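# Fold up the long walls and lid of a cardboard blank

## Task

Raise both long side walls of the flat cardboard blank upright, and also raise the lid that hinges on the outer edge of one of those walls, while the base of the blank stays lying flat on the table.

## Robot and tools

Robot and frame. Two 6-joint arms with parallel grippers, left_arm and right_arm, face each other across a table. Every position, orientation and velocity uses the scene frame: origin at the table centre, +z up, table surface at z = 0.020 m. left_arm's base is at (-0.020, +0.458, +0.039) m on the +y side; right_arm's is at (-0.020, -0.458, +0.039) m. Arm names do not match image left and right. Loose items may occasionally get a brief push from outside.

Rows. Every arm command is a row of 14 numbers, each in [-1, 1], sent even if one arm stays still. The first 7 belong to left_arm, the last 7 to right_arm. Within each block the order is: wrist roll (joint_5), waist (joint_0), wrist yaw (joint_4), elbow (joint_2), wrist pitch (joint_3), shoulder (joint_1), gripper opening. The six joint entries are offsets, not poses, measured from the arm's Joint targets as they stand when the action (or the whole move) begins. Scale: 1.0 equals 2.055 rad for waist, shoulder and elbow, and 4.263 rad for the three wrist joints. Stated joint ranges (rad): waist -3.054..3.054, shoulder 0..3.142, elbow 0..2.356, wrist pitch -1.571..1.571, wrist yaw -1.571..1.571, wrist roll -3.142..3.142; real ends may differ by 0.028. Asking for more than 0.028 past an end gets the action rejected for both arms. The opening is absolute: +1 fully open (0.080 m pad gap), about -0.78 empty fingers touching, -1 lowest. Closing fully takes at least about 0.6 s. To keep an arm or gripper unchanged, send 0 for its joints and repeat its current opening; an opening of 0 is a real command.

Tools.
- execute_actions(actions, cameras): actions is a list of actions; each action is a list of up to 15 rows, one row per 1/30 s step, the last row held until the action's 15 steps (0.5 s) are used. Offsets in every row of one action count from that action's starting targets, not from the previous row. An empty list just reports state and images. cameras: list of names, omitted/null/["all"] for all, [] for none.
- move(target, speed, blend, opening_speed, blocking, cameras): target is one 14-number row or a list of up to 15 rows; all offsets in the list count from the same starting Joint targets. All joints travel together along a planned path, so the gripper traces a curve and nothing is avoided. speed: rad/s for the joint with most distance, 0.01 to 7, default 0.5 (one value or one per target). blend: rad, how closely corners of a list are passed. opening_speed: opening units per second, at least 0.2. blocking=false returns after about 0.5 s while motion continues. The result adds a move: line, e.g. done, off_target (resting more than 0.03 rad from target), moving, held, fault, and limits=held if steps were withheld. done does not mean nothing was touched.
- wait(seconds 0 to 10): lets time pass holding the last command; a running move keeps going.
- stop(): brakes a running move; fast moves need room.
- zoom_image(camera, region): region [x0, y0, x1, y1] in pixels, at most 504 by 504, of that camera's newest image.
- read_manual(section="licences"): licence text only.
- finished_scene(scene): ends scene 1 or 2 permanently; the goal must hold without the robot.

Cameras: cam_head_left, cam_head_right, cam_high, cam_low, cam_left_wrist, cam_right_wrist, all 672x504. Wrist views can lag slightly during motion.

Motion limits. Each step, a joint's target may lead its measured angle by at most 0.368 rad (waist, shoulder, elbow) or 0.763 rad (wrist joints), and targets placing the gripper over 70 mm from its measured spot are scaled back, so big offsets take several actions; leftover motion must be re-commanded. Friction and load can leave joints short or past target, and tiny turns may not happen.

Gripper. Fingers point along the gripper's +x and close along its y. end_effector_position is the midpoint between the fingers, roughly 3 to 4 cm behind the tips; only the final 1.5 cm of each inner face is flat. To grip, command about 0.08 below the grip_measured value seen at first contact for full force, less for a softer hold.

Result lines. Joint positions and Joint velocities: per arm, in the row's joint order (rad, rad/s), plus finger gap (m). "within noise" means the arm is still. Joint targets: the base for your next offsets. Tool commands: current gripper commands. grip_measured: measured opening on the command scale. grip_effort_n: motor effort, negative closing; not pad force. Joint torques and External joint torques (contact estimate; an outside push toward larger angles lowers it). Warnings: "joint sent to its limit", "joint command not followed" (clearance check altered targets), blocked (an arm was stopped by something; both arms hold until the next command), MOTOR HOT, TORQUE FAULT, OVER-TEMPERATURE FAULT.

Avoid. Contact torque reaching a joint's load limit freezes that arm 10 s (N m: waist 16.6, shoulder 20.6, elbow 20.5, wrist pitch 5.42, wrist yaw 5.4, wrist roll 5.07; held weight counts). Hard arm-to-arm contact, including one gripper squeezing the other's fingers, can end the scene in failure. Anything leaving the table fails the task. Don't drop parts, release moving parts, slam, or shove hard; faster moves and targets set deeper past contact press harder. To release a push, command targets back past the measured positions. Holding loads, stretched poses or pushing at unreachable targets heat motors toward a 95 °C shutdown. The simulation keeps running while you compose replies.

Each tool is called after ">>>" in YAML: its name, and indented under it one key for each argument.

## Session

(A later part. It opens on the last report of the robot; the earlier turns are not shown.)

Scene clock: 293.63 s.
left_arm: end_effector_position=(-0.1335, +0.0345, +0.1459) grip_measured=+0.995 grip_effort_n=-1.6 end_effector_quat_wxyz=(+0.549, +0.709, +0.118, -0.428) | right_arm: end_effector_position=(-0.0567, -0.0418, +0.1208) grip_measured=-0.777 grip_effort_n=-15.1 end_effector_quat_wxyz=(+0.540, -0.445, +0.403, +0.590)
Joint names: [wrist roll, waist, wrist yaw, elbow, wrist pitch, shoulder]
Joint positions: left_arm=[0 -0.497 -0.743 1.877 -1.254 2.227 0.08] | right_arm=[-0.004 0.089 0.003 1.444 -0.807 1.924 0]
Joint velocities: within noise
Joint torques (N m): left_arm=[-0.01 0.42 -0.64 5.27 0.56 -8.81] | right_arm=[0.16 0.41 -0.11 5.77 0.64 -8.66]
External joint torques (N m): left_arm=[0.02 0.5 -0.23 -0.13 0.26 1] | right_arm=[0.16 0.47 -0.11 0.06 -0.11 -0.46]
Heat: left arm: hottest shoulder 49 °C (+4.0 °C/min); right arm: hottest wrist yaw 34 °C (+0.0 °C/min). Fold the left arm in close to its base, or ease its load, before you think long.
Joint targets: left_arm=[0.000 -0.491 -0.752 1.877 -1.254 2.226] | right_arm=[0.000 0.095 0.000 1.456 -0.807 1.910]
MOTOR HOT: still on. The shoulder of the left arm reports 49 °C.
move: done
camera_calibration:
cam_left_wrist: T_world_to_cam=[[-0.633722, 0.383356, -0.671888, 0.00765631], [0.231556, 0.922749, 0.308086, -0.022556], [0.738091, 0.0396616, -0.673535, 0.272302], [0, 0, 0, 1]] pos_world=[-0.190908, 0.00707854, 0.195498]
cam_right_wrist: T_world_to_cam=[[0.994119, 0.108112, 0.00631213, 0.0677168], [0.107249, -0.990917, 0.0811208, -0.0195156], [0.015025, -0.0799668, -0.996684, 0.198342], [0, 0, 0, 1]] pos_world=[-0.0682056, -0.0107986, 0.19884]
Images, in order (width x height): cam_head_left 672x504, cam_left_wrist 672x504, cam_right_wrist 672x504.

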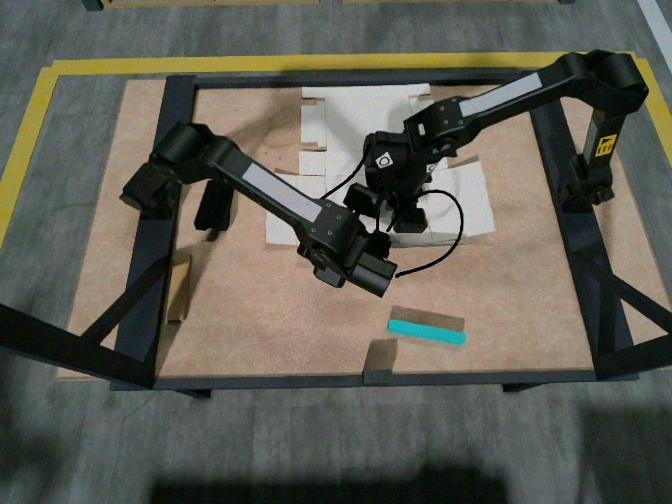

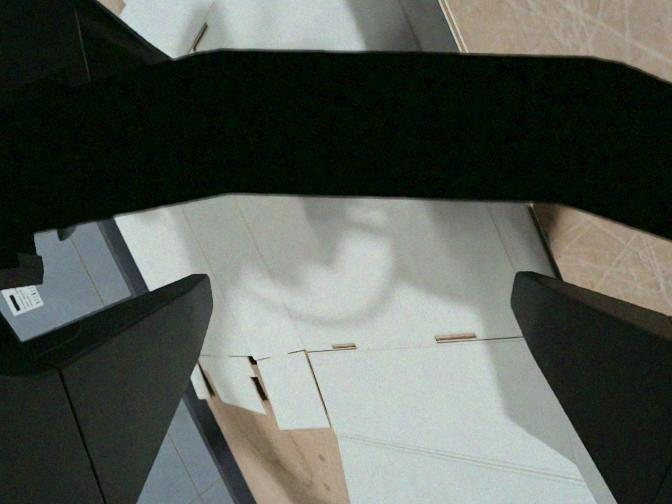

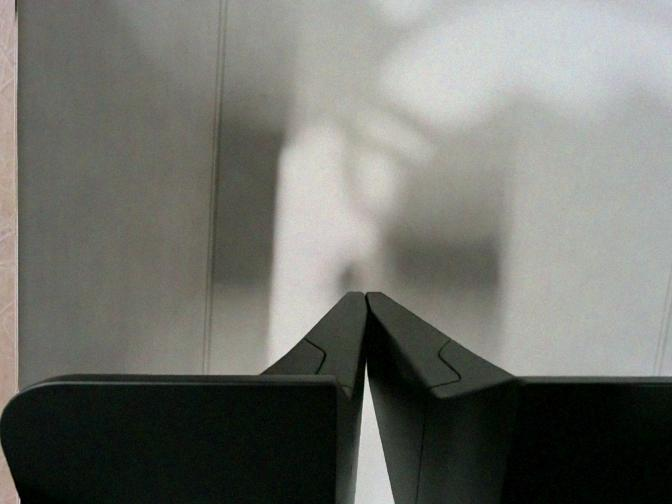

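>>> move:
  target:
    - [0,0,0,0,0,0,1,0,-0.0949,0,-0.0472,0.0073,-0.0321,-0.78]
    - [0,0,0,0,0,0,1,0,-0.0949,0,-0.1445,0.0659,0.0165,-0.78]
  speed: [0.4,0.2]
  cameras: ["cam_head_left","cam_right_wrist"]

>>> move:
  target: [0,0.0244,0,-0.0265,0.0086,-0.0087,1,0,0,0,0,0,0,-0.78]
  speed: 0.12
  cameras: ["cam_left_wrist","cam_head_right","cam_right_wrist"]

>>> zoom_image:
  camera: "cam_head_right"
  region: [260, 70, 530, 300]

Scene clock: 303.43 s.
left_arm: end_effector_position=(-0.1307, +0.0337, +0.1463) grip_measured=+0.995 grip_effort_n=-1.6 end_effector_quat_wxyz=(+0.551, +0.709, +0.119, -0.425) | right_arm: end_effector_position=(+0.0198, -0.0623, +0.0632) grip_measured=-0.777 grip_effort_n=-14.7 end_effector_quat_wxyz=(+0.598, -0.398, +0.437, +0.542)
Joint names: [wrist roll, waist, wrist yaw, elbow, wrist pitch, shoulder]
Joint positions: left_arm=[0 -0.491 -0.747 1.877 -1.254 2.227 0.08] | right_arm=[-0.004 -0.1 0.001 1.181 -0.529 1.916 0]
Joint velocities: within noise
Joint torques (N m): left_arm=[-0.09 0.02 -0.55 5.2 0.53 -8.83] | right_arm=[0.15 -0.07 -0.03 2.03 0.82 -3.93]
External joint torques (N m): left_arm=[-0.06 -0.08 -0.11 -0.23 0.26 1.11] | right_arm=[0.15 -0.02 -0.03 -3.3 0.04 3.88]
Heat: left arm: hottest shoulder 48 °C (+5.0 °C/min); right arm: hottest wrist yaw 34 °C (+0.0 °C/min). Fold the left arm in close to its base, or ease its load, before you think long.
Joint targets: left_arm=[0.000 -0.491 -0.752 1.877 -1.254 2.226] | right_arm=[0.000 -0.100 0.000 1.159 -0.526 1.943]
MOTOR HOT: still on. The shoulder of the left arm reports 48 °C.
move: done
camera_calibration:
cam_right_wrist: T_world_to_cam=[[0.996753, -0.0803715, 0.00496684, -0.0174594], [-0.0805243, -0.995068, 0.0579258, -0.0385144], [0.000286768, -0.0581376, -0.998309, 0.139855], [0, 0, 0, 1]] pos_world=[0.0142612, -0.0315968, 0.141936]
Images, in order (width x height): cam_head_left 672x504, cam_right_wrist 672x504.

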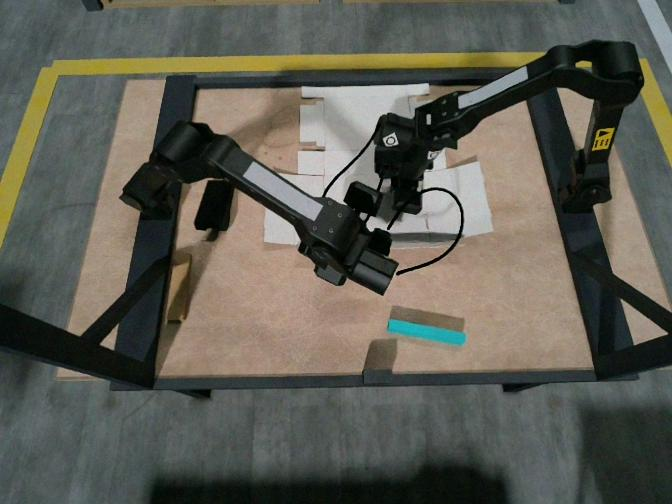

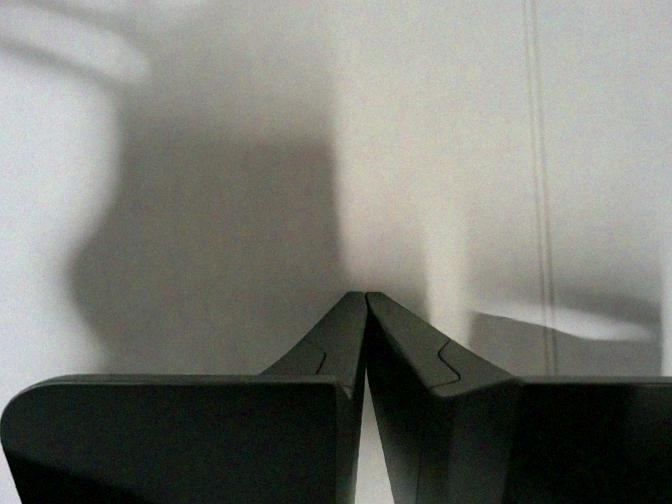

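Scene clock: 304.27 s.
left_arm: end_effector_position=(-0.1078, +0.0318, +0.1358) grip_measured=+0.995 grip_effort_n=-1.6 end_effector_quat_wxyz=(+0.558, +0.708, +0.137, -0.409) | right_arm: end_effector_position=(+0.0198, -0.0623, +0.0632) grip_measured=-0.777 grip_effort_n=-14.7 end_effector_quat_wxyz=(+0.598, -0.398, +0.437, +0.542)
Joint names: [wrist roll, waist, wrist yaw, elbow, wrist pitch, shoulder]
Joint positions: left_arm=[0 -0.441 -0.747 1.832 -1.219 2.225 0.08] | right_arm=[-0.004 -0.1 0.001 1.181 -0.529 1.916 0]
Joint velocities: within noise
Joint torques (N m): left_arm=[-0.02 -0.07 -0.57 4.51 0.67 -10.29] | right_arm=[0.17 -0.04 -0.03 2.04 0.83 -3.93]
External joint torques (N m): left_arm=[0.01 -0.08 -0.15 -0.8 0.41 -0.56] | right_arm=[0.16 -0.02 -0.03 -3.28 0.04 3.81]
Heat: left arm: hottest shoulder 48 °C (+5.1 °C/min); right arm: hottest wrist yaw 34 °C (+0.0 °C/min). Fold the left arm in close to its base, or ease its load, before you think long.
Joint targets: left_arm=[0.000 -0.441 -0.752 1.823 -1.217 2.208] | right_arm=[0.000 -0.100 0.000 1.159 -0.526 1.943]
MOTOR HOT: still on. The shoulder of the left arm reports 48 °C.
move: done
camera_calibration:
cam_left_wrist: T_world_to_cam=[[-0.649176, 0.351854, -0.674366, 0.017952], [0.177336, 0.932158, 0.315647, -0.0300149], [0.739677, 0.085321, -0.667531, 0.244483], [0, 0, 0, 1]] pos_world=[-0.163862, 0.000802585, 0.18478]
cam_right_wrist: T_world_to_cam=[[0.996753, -0.0803715, 0.00496684, -0.0174594], [-0.0805243, -0.995068, 0.0579258, -0.0385144], [0.000286768, -0.0581376, -0.998309, 0.139855], [0, 0, 0, 1]] pos_world=[0.0142612, -0.0315968, 0.141936]
Images, in order (width x height): cam_head_right 672x504, cam_left_wrist 672x504, cam_right_wrist 672x504.

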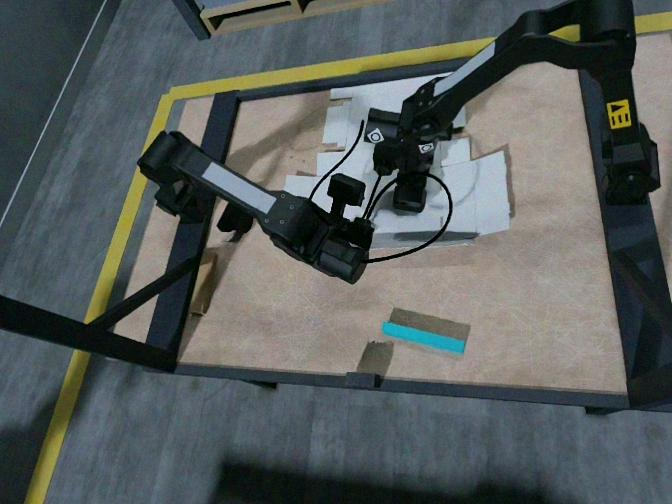

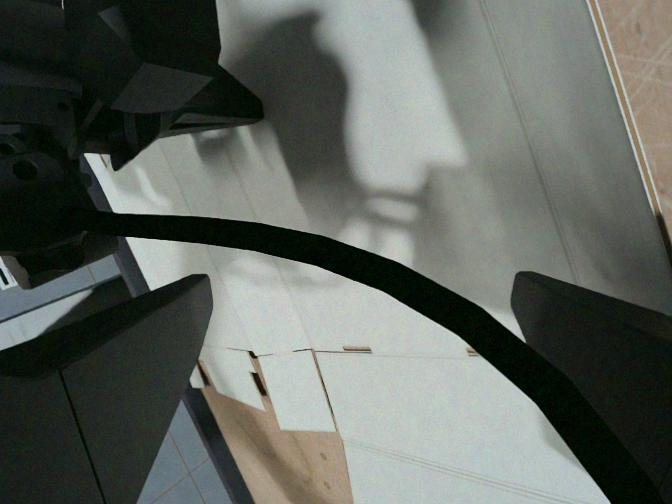

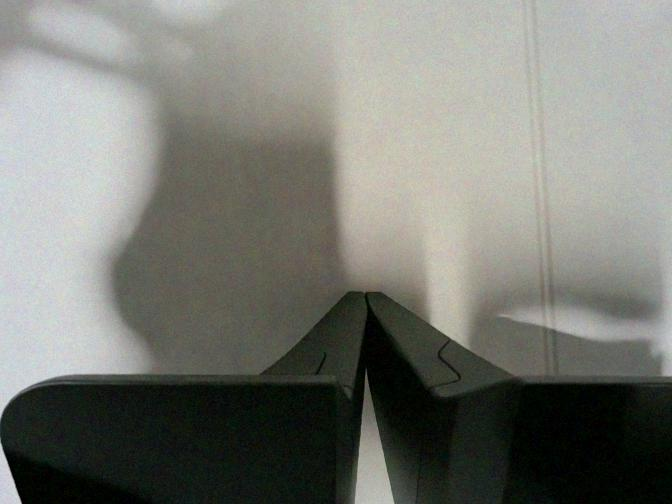

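Scaled by 1.867 from the camera's 672x504 image, which has a finer 960x720 frame.

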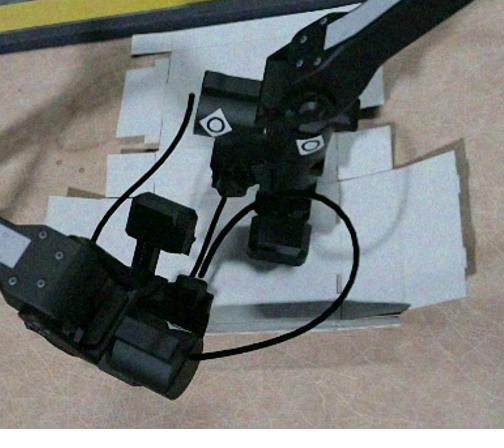

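>>> move:
  target:
    - [0,0.0055,-0.0077,0.0413,-0.0176,-0.0105,1,0,0,0,0,0,0,-0.78]
    - [0,-0.0726,-0.0077,0.1303,-0.0346,0.0435,1,0,0,0,0,0,0,-0.78]
    - [0,-0.0726,-0.0077,0.0267,0.0218,0.0567,1,0,0,0,0,0,0,-0.78]
    - [0,-0.0151,-0.0077,-0.0372,0.0345,0.0192,1,0,0,0,0,0,0,-0.78]
  speed: [0.3,0.4,0.3,0.15]
  cameras: ["cam_left_wrist","cam_head_right","cam_right_wrist"]

>>> zoom_image:
  camera: "cam_head_right"
  region: [260, 70, 530, 300]

Scene clock: 325.63 s.
left_arm: end_effector_position=(-0.1233, +0.0264, +0.1041) grip_measured=+0.995 grip_effort_n=-1.6 end_effector_quat_wxyz=(+0.567, +0.701, +0.111, -0.417) | right_arm: end_effector_position=(+0.0198, -0.0619, +0.0633) grip_measured=-0.777 grip_effort_n=-15.1 end_effector_quat_wxyz=(+0.599, -0.396, +0.437, +0.542)
Joint names: [wrist roll, waist, wrist yaw, elbow, wrist pitch, shoulder]
Joint positions: left_arm=[0 -0.476 -0.78 1.756 -1.071 2.264 0.08] | right_arm=[-0.001 -0.1 0.001 1.181 -0.527 1.916 0]
Joint velocities: within noise
Joint torques (N m): left_arm=[-0.05 0.34 -0.51 4.32 0.7 -10.59] | right_arm=[0.07 -0.22 -0.03 2.01 0.7 -3.93]
External joint torques (N m): left_arm=[-0.01 0.25 -0.07 -0.87 0.4 -0.77] | right_arm=[0.07 -0.23 -0.02 -3.23 -0.07 3.72]
Heat: left arm: hottest shoulder 50 °C (+8.0 °C/min); right arm: hottest wrist pitch 33 °C (-1.0 °C/min). Fold the left arm in close to its base, or ease its load, before you think long.
Joint targets: left_arm=[0.000 -0.472 -0.785 1.746 -1.070 2.247] | right_arm=[0.001 -0.100 0.000 1.159 -0.526 1.943]
MOTOR HOT: still on. The shoulder of the left arm reports 50 °C.
move: done
camera_calibration:
cam_left_wrist: T_world_to_cam=[[-0.6263, 0.344815, -0.699179, -0.00604536], [0.206833, 0.938218, 0.277428, -0.00485429], [0.751644, 0.0291393, -0.658925, 0.237342], [0, 0, 0, 1]] pos_world=[-0.181179, -0.000277083, 0.153511]
cam_right_wrist: T_world_to_cam=[[0.996556, -0.082831, 0.00382735, -0.0175501], [-0.0829153, -0.994982, 0.0560028, -0.0379048], [-0.00083062, -0.0561273, -0.998423, 0.140167], [0, 0, 0, 1]] pos_world=[0.0144632, -0.0313011, 0.142136]
Images, in order (width x height): cam_head_right 672x504, cam_left_wrist 672x504, cam_right_wrist 672x504.

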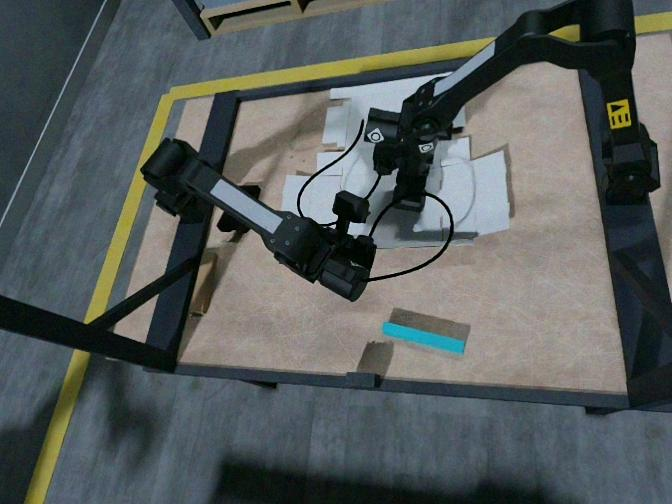

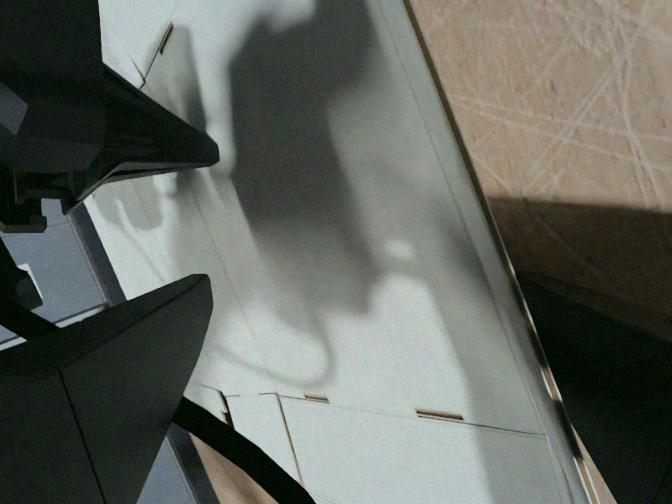

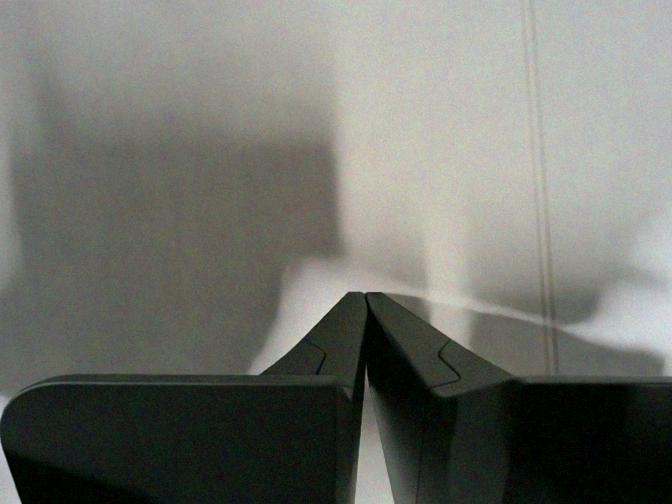

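Scaled by 1.867 from the camera's 672x504 image, which has a finer 960x720 frame.

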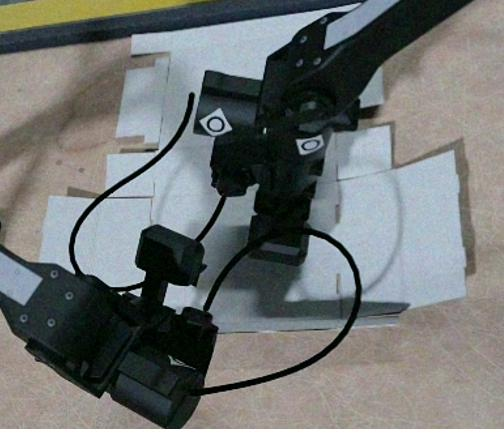

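>>> move:
  target: [0,0.0113,0,-0.0079,0.0015,-0.0047,1,0,0,0,0,0,0,-0.78]
  speed: 0.1
  cameras: ["cam_left_wrist","cam_head_right","cam_head_left"]

>>> zoom_image:
  camera: "cam_head_right"
  region: [260, 70, 530, 300]

Scene clock: 329.10 s.
left_arm: end_effector_position=(-0.1165, +0.0275, +0.1032) grip_measured=+0.995 grip_effort_n=-1.6 end_effector_quat_wxyz=(+0.569, +0.701, +0.118, -0.414) | right_arm: end_effector_position=(+0.0209, -0.0611, +0.0636) grip_measured=-0.777 grip_effort_n=-14.7 end_effector_quat_wxyz=(+0.601, -0.395, +0.436, +0.542)
Joint names: [wrist roll, waist, wrist yaw, elbow, wrist pitch, shoulder]
Joint positions: left_arm=[0 -0.462 -0.776 1.739 -1.064 2.256 0.08] | right_arm=[-0.001 -0.102 0.002 1.181 -0.522 1.916 0]
Joint velocities: within noise
Joint torques (N m): left_arm=[-0.08 1.35 -0.68 4.29 0.61 -10.92] | right_arm=[0.08 0.1 -0.09 2.02 0.42 -3.94]
External joint torques (N m): left_arm=[-0.04 1.4 -0.24 -0.98 0.3 -1.04] | right_arm=[0.08 0.14 -0.09 -3.23 -0.36 3.73]
Heat: left arm: hottest shoulder 50 °C (+9.1 °C/min); right arm: hottest wrist pitch 33 °C (-1.0 °C/min). Fold the left arm in close to its base, or ease its load, before you think long.
Joint targets: left_arm=[0.000 -0.449 -0.785 1.730 -1.064 2.237] | right_arm=[0.000 -0.100 0.000 1.159 -0.526 1.943]
MOTOR HOT: still on. The shoulder of the left arm reports 50 °C.
move: done
camera_calibration:
cam_left_wrist: T_world_to_cam=[[-0.633353, 0.337918, -0.696187, -0.00372875], [0.194458, 0.940255, 0.279477, -0.00865796], [0.749033, 0.0416284, -0.661224, 0.231235], [0, 0, 0, 1]] pos_world=[-0.173881, -0.000225254, 0.152722]
Images, in order (width x height): cam_head_left 672x504, cam_head_right 672x504, cam_left_wrist 672x504.

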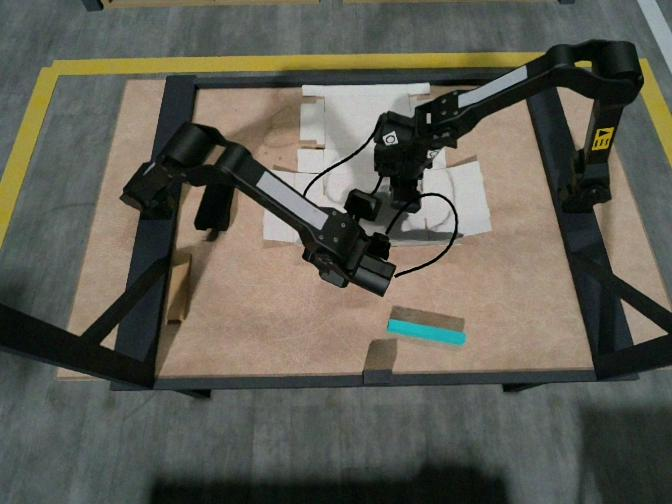

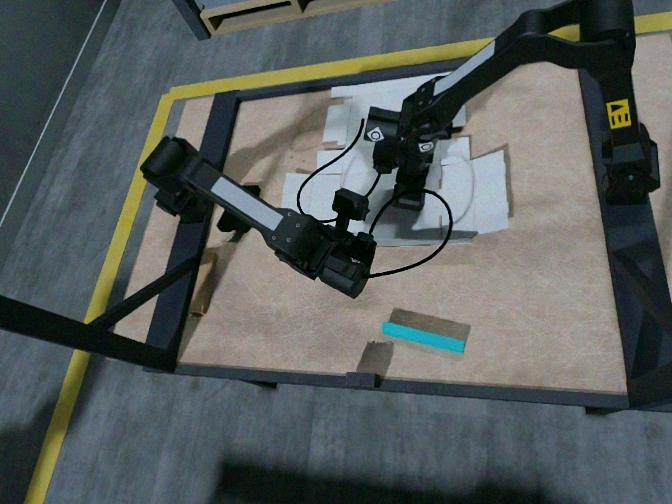

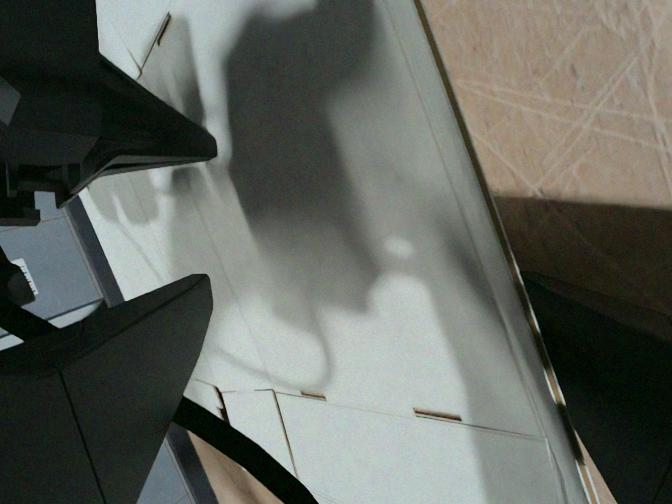

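Scaled by 1.867 from the camera's 672x504 image, which has a finer 960x720 frame.

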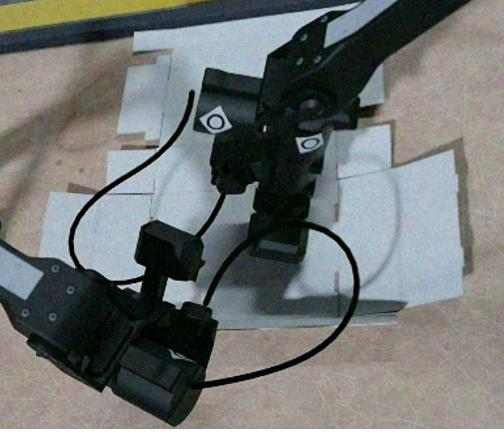

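>>> move:
  target: [0,0.0117,0,-0.002,-0.0036,-0.0103,1,0,0,0,0,0,0,-0.78]
  speed: 0.1
  cameras: ["cam_left_wrist","cam_head_right","cam_low"]

>>> zoom_image:
  camera: "cam_head_right"
  region: [260, 70, 530, 300]

>>> zoom_image:
  camera: "cam_low"
  region: [250, 210, 430, 290]

Scene clock: 333.37 s.
left_arm: end_effector_position=(-0.1111, +0.0286, +0.1070) grip_measured=+0.995 grip_effort_n=-1.6 end_effector_quat_wxyz=(+0.570, +0.698, +0.127, -0.414) | right_arm: end_effector_position=(+0.0211, -0.0609, +0.0636) grip_measured=-0.777 grip_effort_n=-14.7 end_effector_quat_wxyz=(+0.601, -0.395, +0.436, +0.542)
Joint names: [wrist roll, waist, wrist yaw, elbow, wrist pitch, shoulder]
Joint positions: left_arm=[0 -0.448 -0.762 1.734 -1.072 2.24 0.08] | right_arm=[-0.001 -0.102 0.002 1.181 -0.522 1.916 0]
Joint velocities: within noise
Joint torques (N m): left_arm=[0.02 2.37 -1.1 4.72 0.12 -11.26] | right_arm=[0.06 0.14 -0.09 2.02 0.36 -3.93]
External joint torques (N m): left_arm=[0.06 2.34 -0.66 -0.55 -0.19 -1.48] | right_arm=[0.05 0.1 -0.09 -3.23 -0.42 3.74]
Heat: left arm: hottest shoulder 52 °C (+9.1 °C/min); right arm: hottest wrist pitch 33 °C (-1.0 °C/min). Fold the left arm in close to its base, or ease its load, before you think long.
Joint targets: left_arm=[0.000 -0.425 -0.785 1.726 -1.079 2.216] | right_arm=[0.001 -0.100 0.000 1.159 -0.526 1.943]
MOTOR HOT: still on. The shoulder of the left arm reports 52 °C.
move: done
camera_calibration:
cam_left_wrist: T_world_to_cam=[[-0.647641, 0.330999, -0.686295, -0.000532778], [0.185006, 0.942072, 0.279774, -0.0130334], [0.739144, 0.0542241, -0.671361, 0.22921], [0, 0, 0, 1]] pos_world=[-0.167353, 0.0000259816, 0.157163]
Images, in order (width x height): cam_head_right 672x504, cam_low 672x504, cam_left_wrist 672x504.

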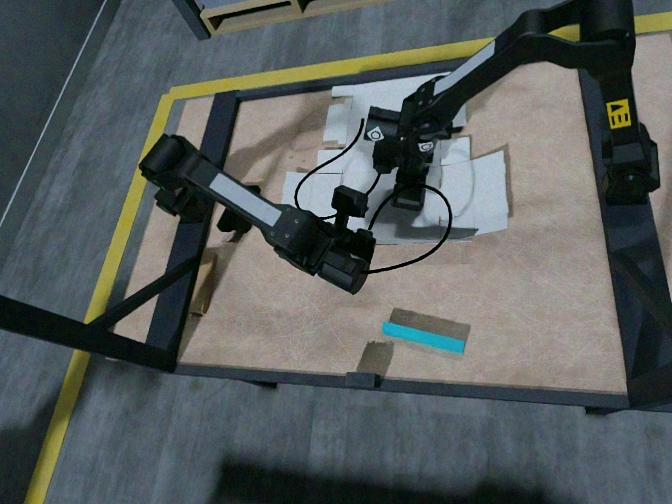

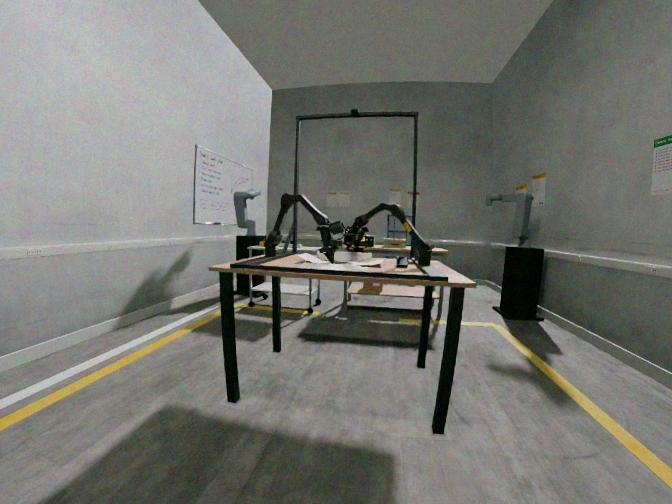

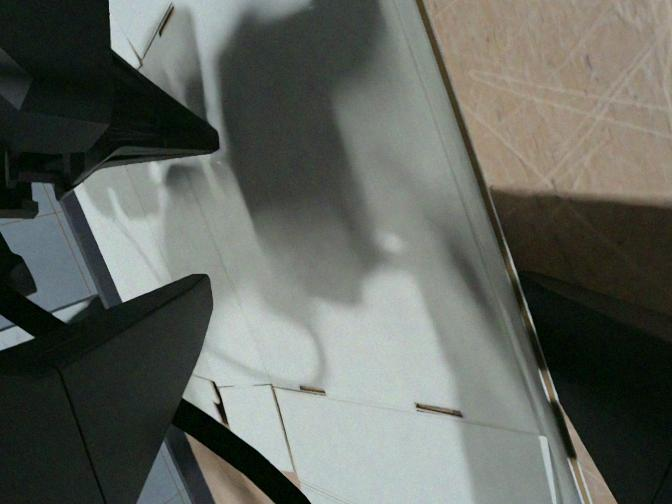

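Scaled by 1.867 from the camera's 672x504 image, which has a finer 960x720 frame.

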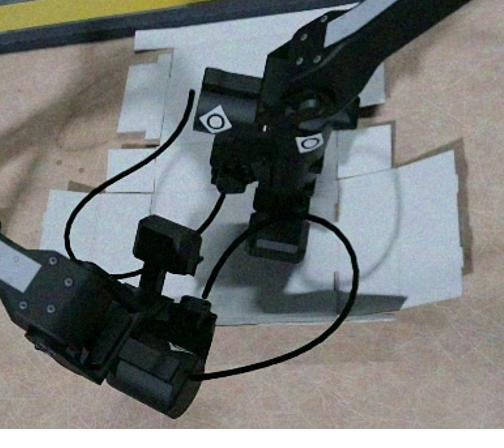

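Scaled by 2.800 from the camera's 672x504 image, which has a finer 960x720 frame.

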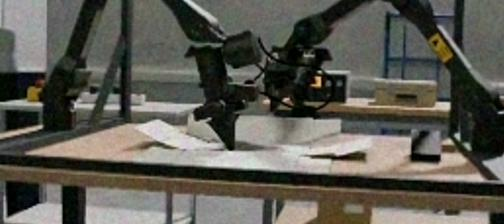

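>>> move:
  target: [0,0.0136,0,-0.004,-0.0036,-0.0093,1,0,0,0,0,0,0,-0.78]
  speed: 0.1
  cameras: ["cam_left_wrist"]

>>> move:
  target:
    - [0,-0.06,0,0.02,0.002,0.03,1,0,0,0,0,0,0,-0.78]
    - [0,-0.06,0,0.1,-0.06,-0.39,1,0,0,0,0.0973,-0.0586,-0.0487,-0.78]
  speed: [0.2,0.6]
  cameras: ["cam_left_wrist","cam_head_left","cam_head_right","cam_right_wrist"]

>>> zoom_image:
  camera: "cam_head_right"
  region: [260, 70, 530, 300]

>>> zoom_image:
  camera: "cam_head_left"
  region: [240, 70, 510, 290]

Scene clock: 337.30 s.
left_arm: end_effector_position=(-0.1057, +0.0292, +0.1125) grip_measured=+0.995 grip_effort_n=-1.6 end_effector_quat_wxyz=(+0.574, +0.692, +0.137, -0.416) | right_arm: end_effector_position=(+0.0211, -0.0609, +0.0636) grip_measured=-0.777 grip_effort_n=-14.7 end_effector_quat_wxyz=(+0.601, -0.394, +0.436, +0.541)
Joint names: [wrist roll, waist, wrist yaw, elbow, wrist pitch, shoulder]
Joint positions: left_arm=[-0.004 -0.434 -0.749 1.731 -1.079 2.221 0.08] | right_arm=[0 -0.102 0.002 1.181 -0.522 1.916 0]
Joint velocities: within noise
Joint torques (N m): left_arm=[0.05 4.1 -1.55 3.99 -0.45 -11.25] | right_arm=[0.04 0.16 -0.09 2.07 0.36 -3.94]
External joint torques (N m): left_arm=[0.08 4.09 -1.11 -1.38 -0.79 -1.46] | right_arm=[0.03 0.17 -0.09 -3.3 -0.46 3.86]
Heat: left arm: hottest shoulder 54 °C (+8.1 °C/min); right arm: hottest wrist pitch 33 °C (+0.0 °C/min). Fold the left arm in close to its base, or ease its load, before you think long.
Joint targets: left_arm=[0.000 -0.397 -0.785 1.718 -1.094 2.197] | right_arm=[0.000 -0.100 0.000 1.159 -0.526 1.943]
MOTOR HOT: still on. The shoulder of the left arm reports 54 °C.
move: off_target (left_arm); left_arm: the waist is farthest, 0.037 rad from its target
camera_calibration:
cam_left_wrist: T_world_to_cam=[[-0.664614, 0.316894, -0.676659, 0.00406192], [0.174018, 0.946352, 0.272278, -0.0165311], [0.726641, 0.0632088, -0.684104, 0.228853], [0, 0, 0, 1]] pos_world=[-0.160718, -0.000108477, 0.163809]
Images, in order (width x height): cam_left_wrist 672x504.

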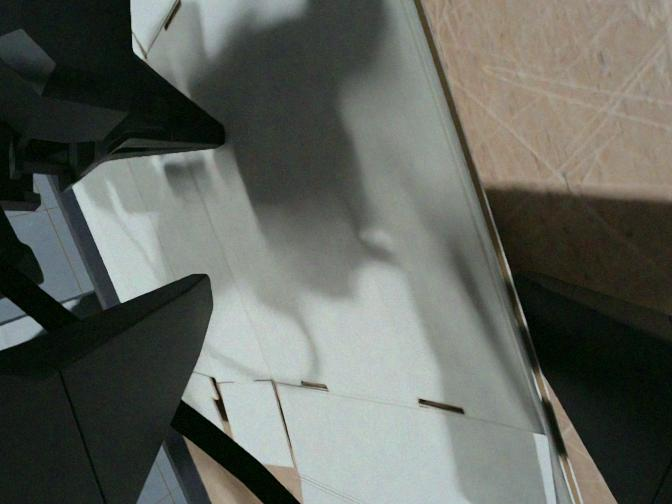

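Scene clock: 339.97 s.
left_arm: end_effector_position=(-0.0646, +0.1669, +0.4483) grip_measured=+0.995 grip_effort_n=-1.6 end_effector_quat_wxyz=(+0.726, +0.398, +0.054, -0.558) | right_arm: end_effector_position=(+0.0211, -0.0613, +0.1167) grip_measured=-0.777 grip_effort_n=-14.7 end_effector_quat_wxyz=(+0.593, -0.404, +0.446, +0.534)
Joint names: [wrist roll, waist, wrist yaw, elbow, wrist pitch, shoulder]
Joint positions: left_arm=[-0.001 -0.522 -0.783 1.917 -1.35 1.395 0.08] | right_arm=[0 -0.102 0.003 1.345 -0.776 1.862 0]
Joint velocities: within noise
Joint torques (N m): left_arm=[-0.02 0.31 -0.39 5.35 1.54 -3.28] | right_arm=[0.04 -0.02 -0.11 5.92 0.58 -8.67]
External joint torques (N m): left_arm=[0.01 0.3 -0.06 0.47 0.34 0.38] | right_arm=[0.04 -0.09 -0.09 0.25 -0.17 -0.91]
Heat: left arm: hottest shoulder 54 °C (+7.0 °C/min); right arm: hottest wrist yaw 33 °C (-1.0 °C/min). Fold the left arm in close to its base, or ease its load, before you think long.
Joint targets: left_arm=[0.000 -0.520 -0.785 1.923 -1.350 1.396] | right_arm=[0.000 -0.100 0.000 1.359 -0.776 1.843]
MOTOR HOT: still on. The shoulder of the left arm reports 54 °C.
move: done
camera_calibration:
cam_left_wrist: T_world_to_cam=[[-0.84992, -0.0483101, -0.524692, 0.195798], [0.217181, 0.875146, -0.432378, 0.0851365], [0.48007, -0.48144, -0.733313, 0.516997], [0, 0, 0, 1]] pos_world=[-0.100272, 0.183855, 0.518665]
cam_right_wrist: T_world_to_cam=[[0.996222, -0.0866919, 0.0051768, -0.0193683], [-0.0868143, -0.992464, 0.0864744, -0.0435542], [-0.00235884, -0.0865971, -0.996241, 0.191495], [0, 0, 0, 1]] pos_world=[0.0159657, -0.0283222, 0.194642]
Images, in order (width x height): cam_head_left 672x504, cam_head_right 672x504, cam_left_wrist 672x504, cam_right_wrist 672x504.

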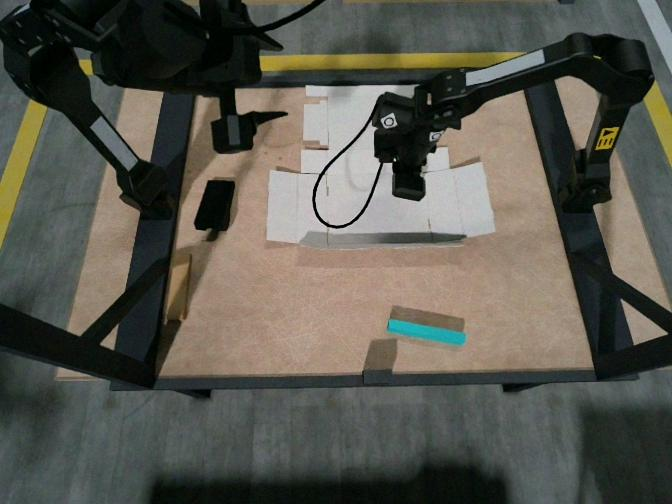

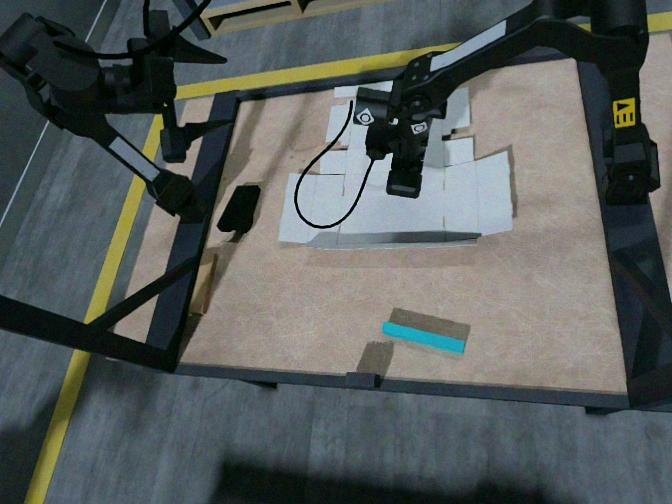

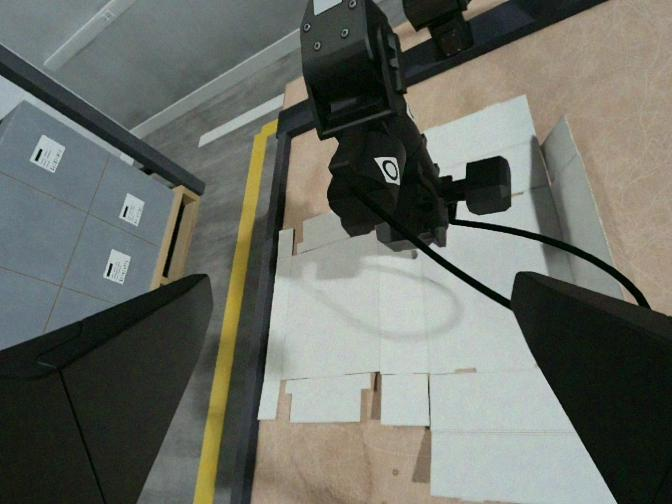

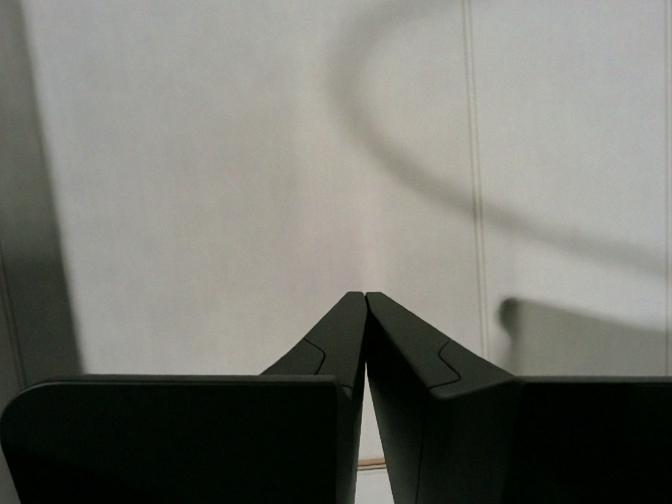

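Scaled by 1.867 from the camera's 672x504 image, which has a finer 960x720 frame.

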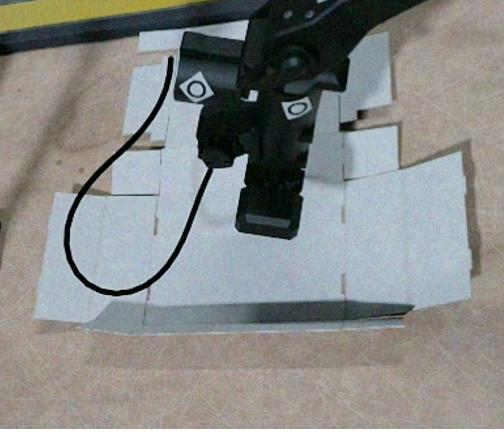

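Scaled by 1.867 from the camera's 672x504 image, which has a finer 960x720 frame.

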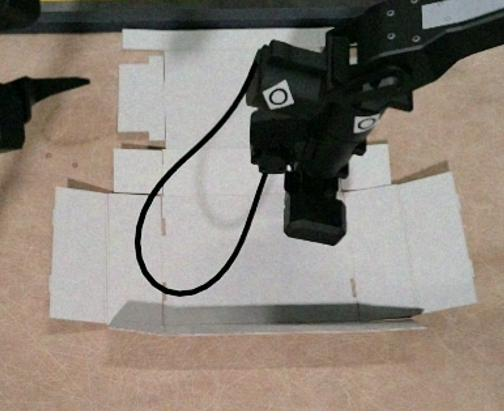

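>>> move:
  target:
    - [0,-0.025,0,0.0667,-0.0004,0.4298,1,0,-0.0364,0,-0.0589,0.0077,-0.0418,-0.78]
    - [0,-0.025,0,-0.0291,0.0517,0.4419,1,0,-0.0364,0,-0.1562,0.0664,0.0068,-0.78]
  speed: [0.6,0.25]
  cameras: ["cam_left_wrist","cam_head_right","cam_right_wrist"]

Scene clock: 373.30 s.
left_arm: end_effector_position=(-0.1711, +0.0252, +0.1185) grip_measured=+0.995 grip_effort_n=-1.6 end_effector_quat_wxyz=(+0.554, +0.699, +0.077, -0.447) | right_arm: end_effector_position=(+0.0438, -0.0920, +0.0622) grip_measured=-0.777 grip_effort_n=-14.7 end_effector_quat_wxyz=(+0.618, -0.381, +0.452, +0.518)
Joint names: [wrist roll, waist, wrist yaw, elbow, wrist pitch, shoulder]
Joint positions: left_arm=[-0.001 -0.57 -0.783 1.872 -1.132 2.299 0.08] | right_arm=[0 -0.172 0.003 1.061 -0.496 1.831 0]
Joint velocities: within noise
Joint torques (N m): left_arm=[0.02 -0.2 -0.46 4.49 0.76 -8.65] | right_arm=[0.04 -0.31 -0.11 1.86 0.81 -3.4]
External joint torques (N m): left_arm=[0.05 -0.13 -0.03 -0.86 0.41 1.45] | right_arm=[0.04 -0.32 -0.1 -3.28 0.06 3.63]
Heat: left arm: hottest shoulder 43 °C (-6.1 °C/min); right arm: hottest shoulder 40 °C (+9.1 °C/min).
Joint targets: left_arm=[0.000 -0.571 -0.785 1.863 -1.130 2.304] | right_arm=[0.000 -0.175 0.000 1.038 -0.493 1.857]
MOTOR HOT: cleared for the motors of the left arm.
move: done
camera_calibration:
cam_left_wrist: T_world_to_cam=[[-0.597947, 0.388073, -0.701327, -0.021512], [0.295549, 0.920073, 0.257131, 0.0202547], [0.745057, -0.0535258, -0.664849, 0.284443], [0, 0, 0, 1]] pos_world=[-0.230776, 0.00493745, 0.168817]
cam_right_wrist: T_world_to_cam=[[0.987798, -0.15565, 0.00528221, -0.0503534], [-0.155687, -0.986015, 0.0594709, -0.0619642], [-0.00404833, -0.0595676, -0.998216, 0.13713], [0, 0, 0, 1]] pos_world=[0.0406471, -0.0607666, 0.140836]
Images, in order (width x height): cam_head_right 672x504, cam_left_wrist 672x504, cam_right_wrist 672x504.

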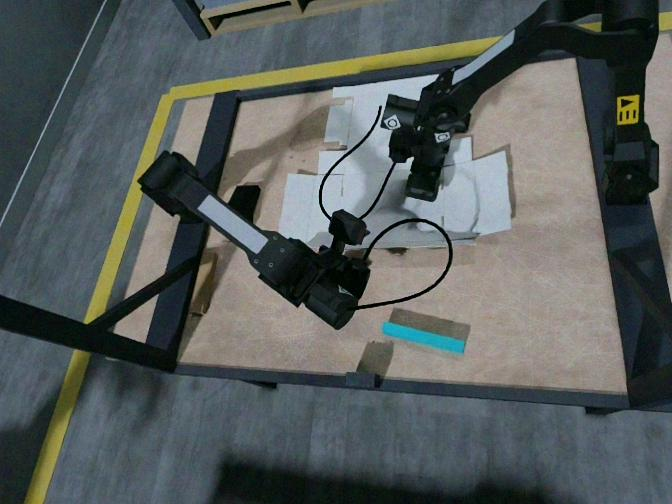

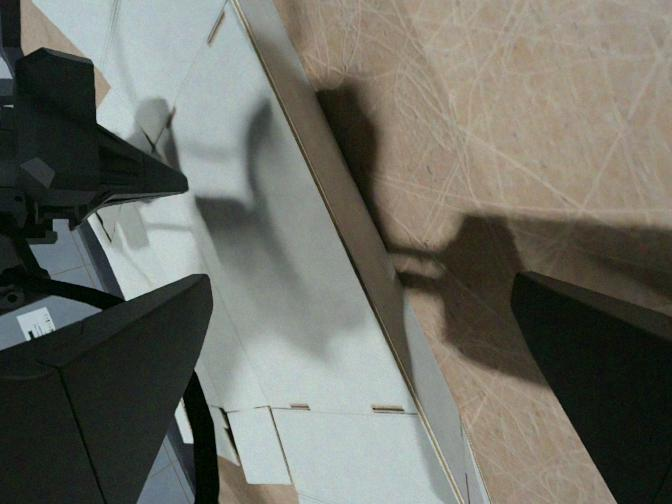

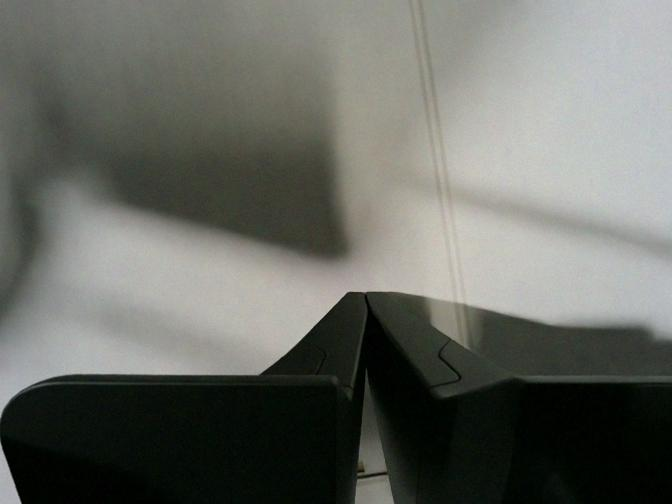

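>>> move:
  target:
    - [0,0.0381,0,-0.0357,0.0037,-0.0281,1,0,0,0,0,0,0,-0.78]
    - [0,0.0635,0,-0.0453,0.001,-0.0433,1,0,0,0,0,0,0,-0.78]
    - [0,0.0823,0,-0.061,0.0063,-0.0481,1,0,0,0,0,0,0,-0.78]
  speed: [0.2,0.15,0.15]
  cameras: ["cam_left_wrist","cam_head_right","cam_right_wrist"]

>>> zoom_image:
  camera: "cam_head_right"
  region: [260, 70, 530, 300]

Scene clock: 378.93 s.
left_arm: end_effector_position=(-0.1119, +0.0277, +0.1196) grip_measured=+0.995 grip_effort_n=-1.6 end_effector_quat_wxyz=(+0.574, +0.690, +0.132, -0.421) | right_arm: end_effector_position=(+0.0446, -0.0912, +0.0624) grip_measured=-0.777 grip_effort_n=-14.7 end_effector_quat_wxyz=(+0.619, -0.380, +0.451, +0.519)
Joint names: [wrist roll, waist, wrist yaw, elbow, wrist pitch, shoulder]
Joint positions: left_arm=[-0.002 -0.446 -0.748 1.755 -1.095 2.218 0.08] | right_arm=[0 -0.174 0.002 1.06 -0.491 1.831 0]
Joint velocities: within noise
Joint torques (N m): left_arm=[0 4.67 -1.56 3.75 0.11 -9.74] | right_arm=[0.04 -0.16 -0.08 1.87 0.51 -3.4]
External joint torques (N m): left_arm=[0.03 4.67 -1.14 -1.61 -0.25 -0.03] | right_arm=[0.04 -0.15 -0.09 -3.25 -0.26 3.56]
Heat: left arm: hottest shoulder 44 °C (-6.0 °C/min); right arm: hottest shoulder 38 °C (+7.0 °C/min).
Joint targets: left_arm=[0.000 -0.402 -0.785 1.738 -1.103 2.205] | right_arm=[0.000 -0.175 0.000 1.038 -0.493 1.857]
move: off_target (left_arm); left_arm: the waist is farthest, 0.044 rad from its target
camera_calibration:
cam_left_wrist: T_world_to_cam=[[-0.663327, 0.320041, -0.67644, 0.00525432], [0.187311, 0.946167, 0.263976, -0.0135161], [0.724508, 0.0483978, -0.687565, 0.238804], [0, 0, 0, 1]] pos_world=[-0.166998, -0.000450694, 0.171316]
cam_right_wrist: T_world_to_cam=[[0.987515, -0.157448, 0.00494728, -0.0511334], [-0.157481, -0.985997, 0.0548675, -0.0607545], [-0.00376076, -0.0549616, -0.998481, 0.137858], [0, 0, 0, 1]] pos_world=[0.0414458, -0.0603776, 0.141236]
Images, in order (width x height): cam_head_right 672x504, cam_left_wrist 672x504, cam_right_wrist 672x504.

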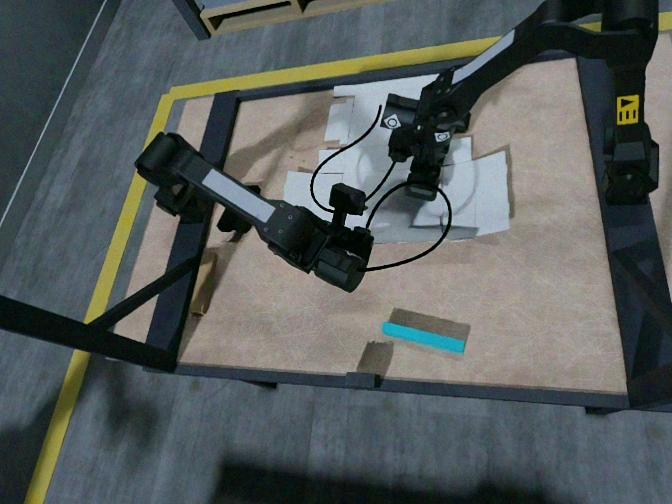

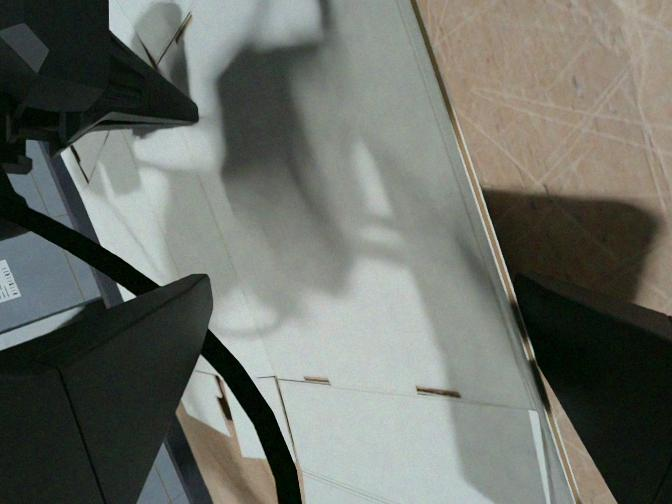

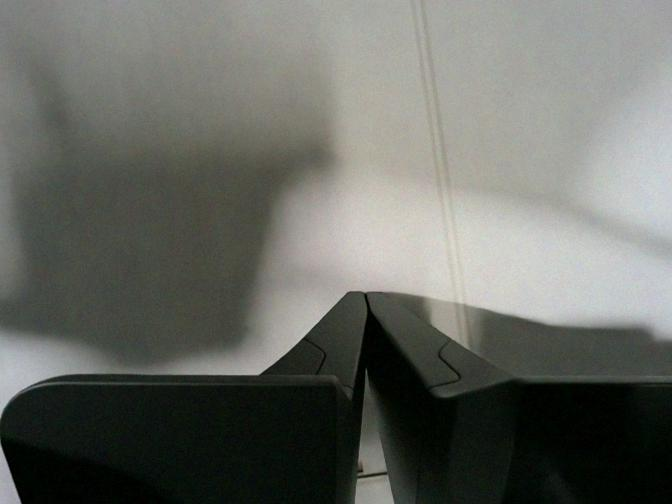

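Scaled by 1.867 from the camera's 672x504 image, which has a finer 960x720 frame.

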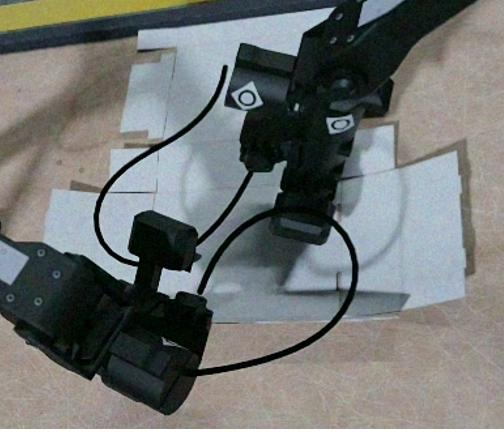

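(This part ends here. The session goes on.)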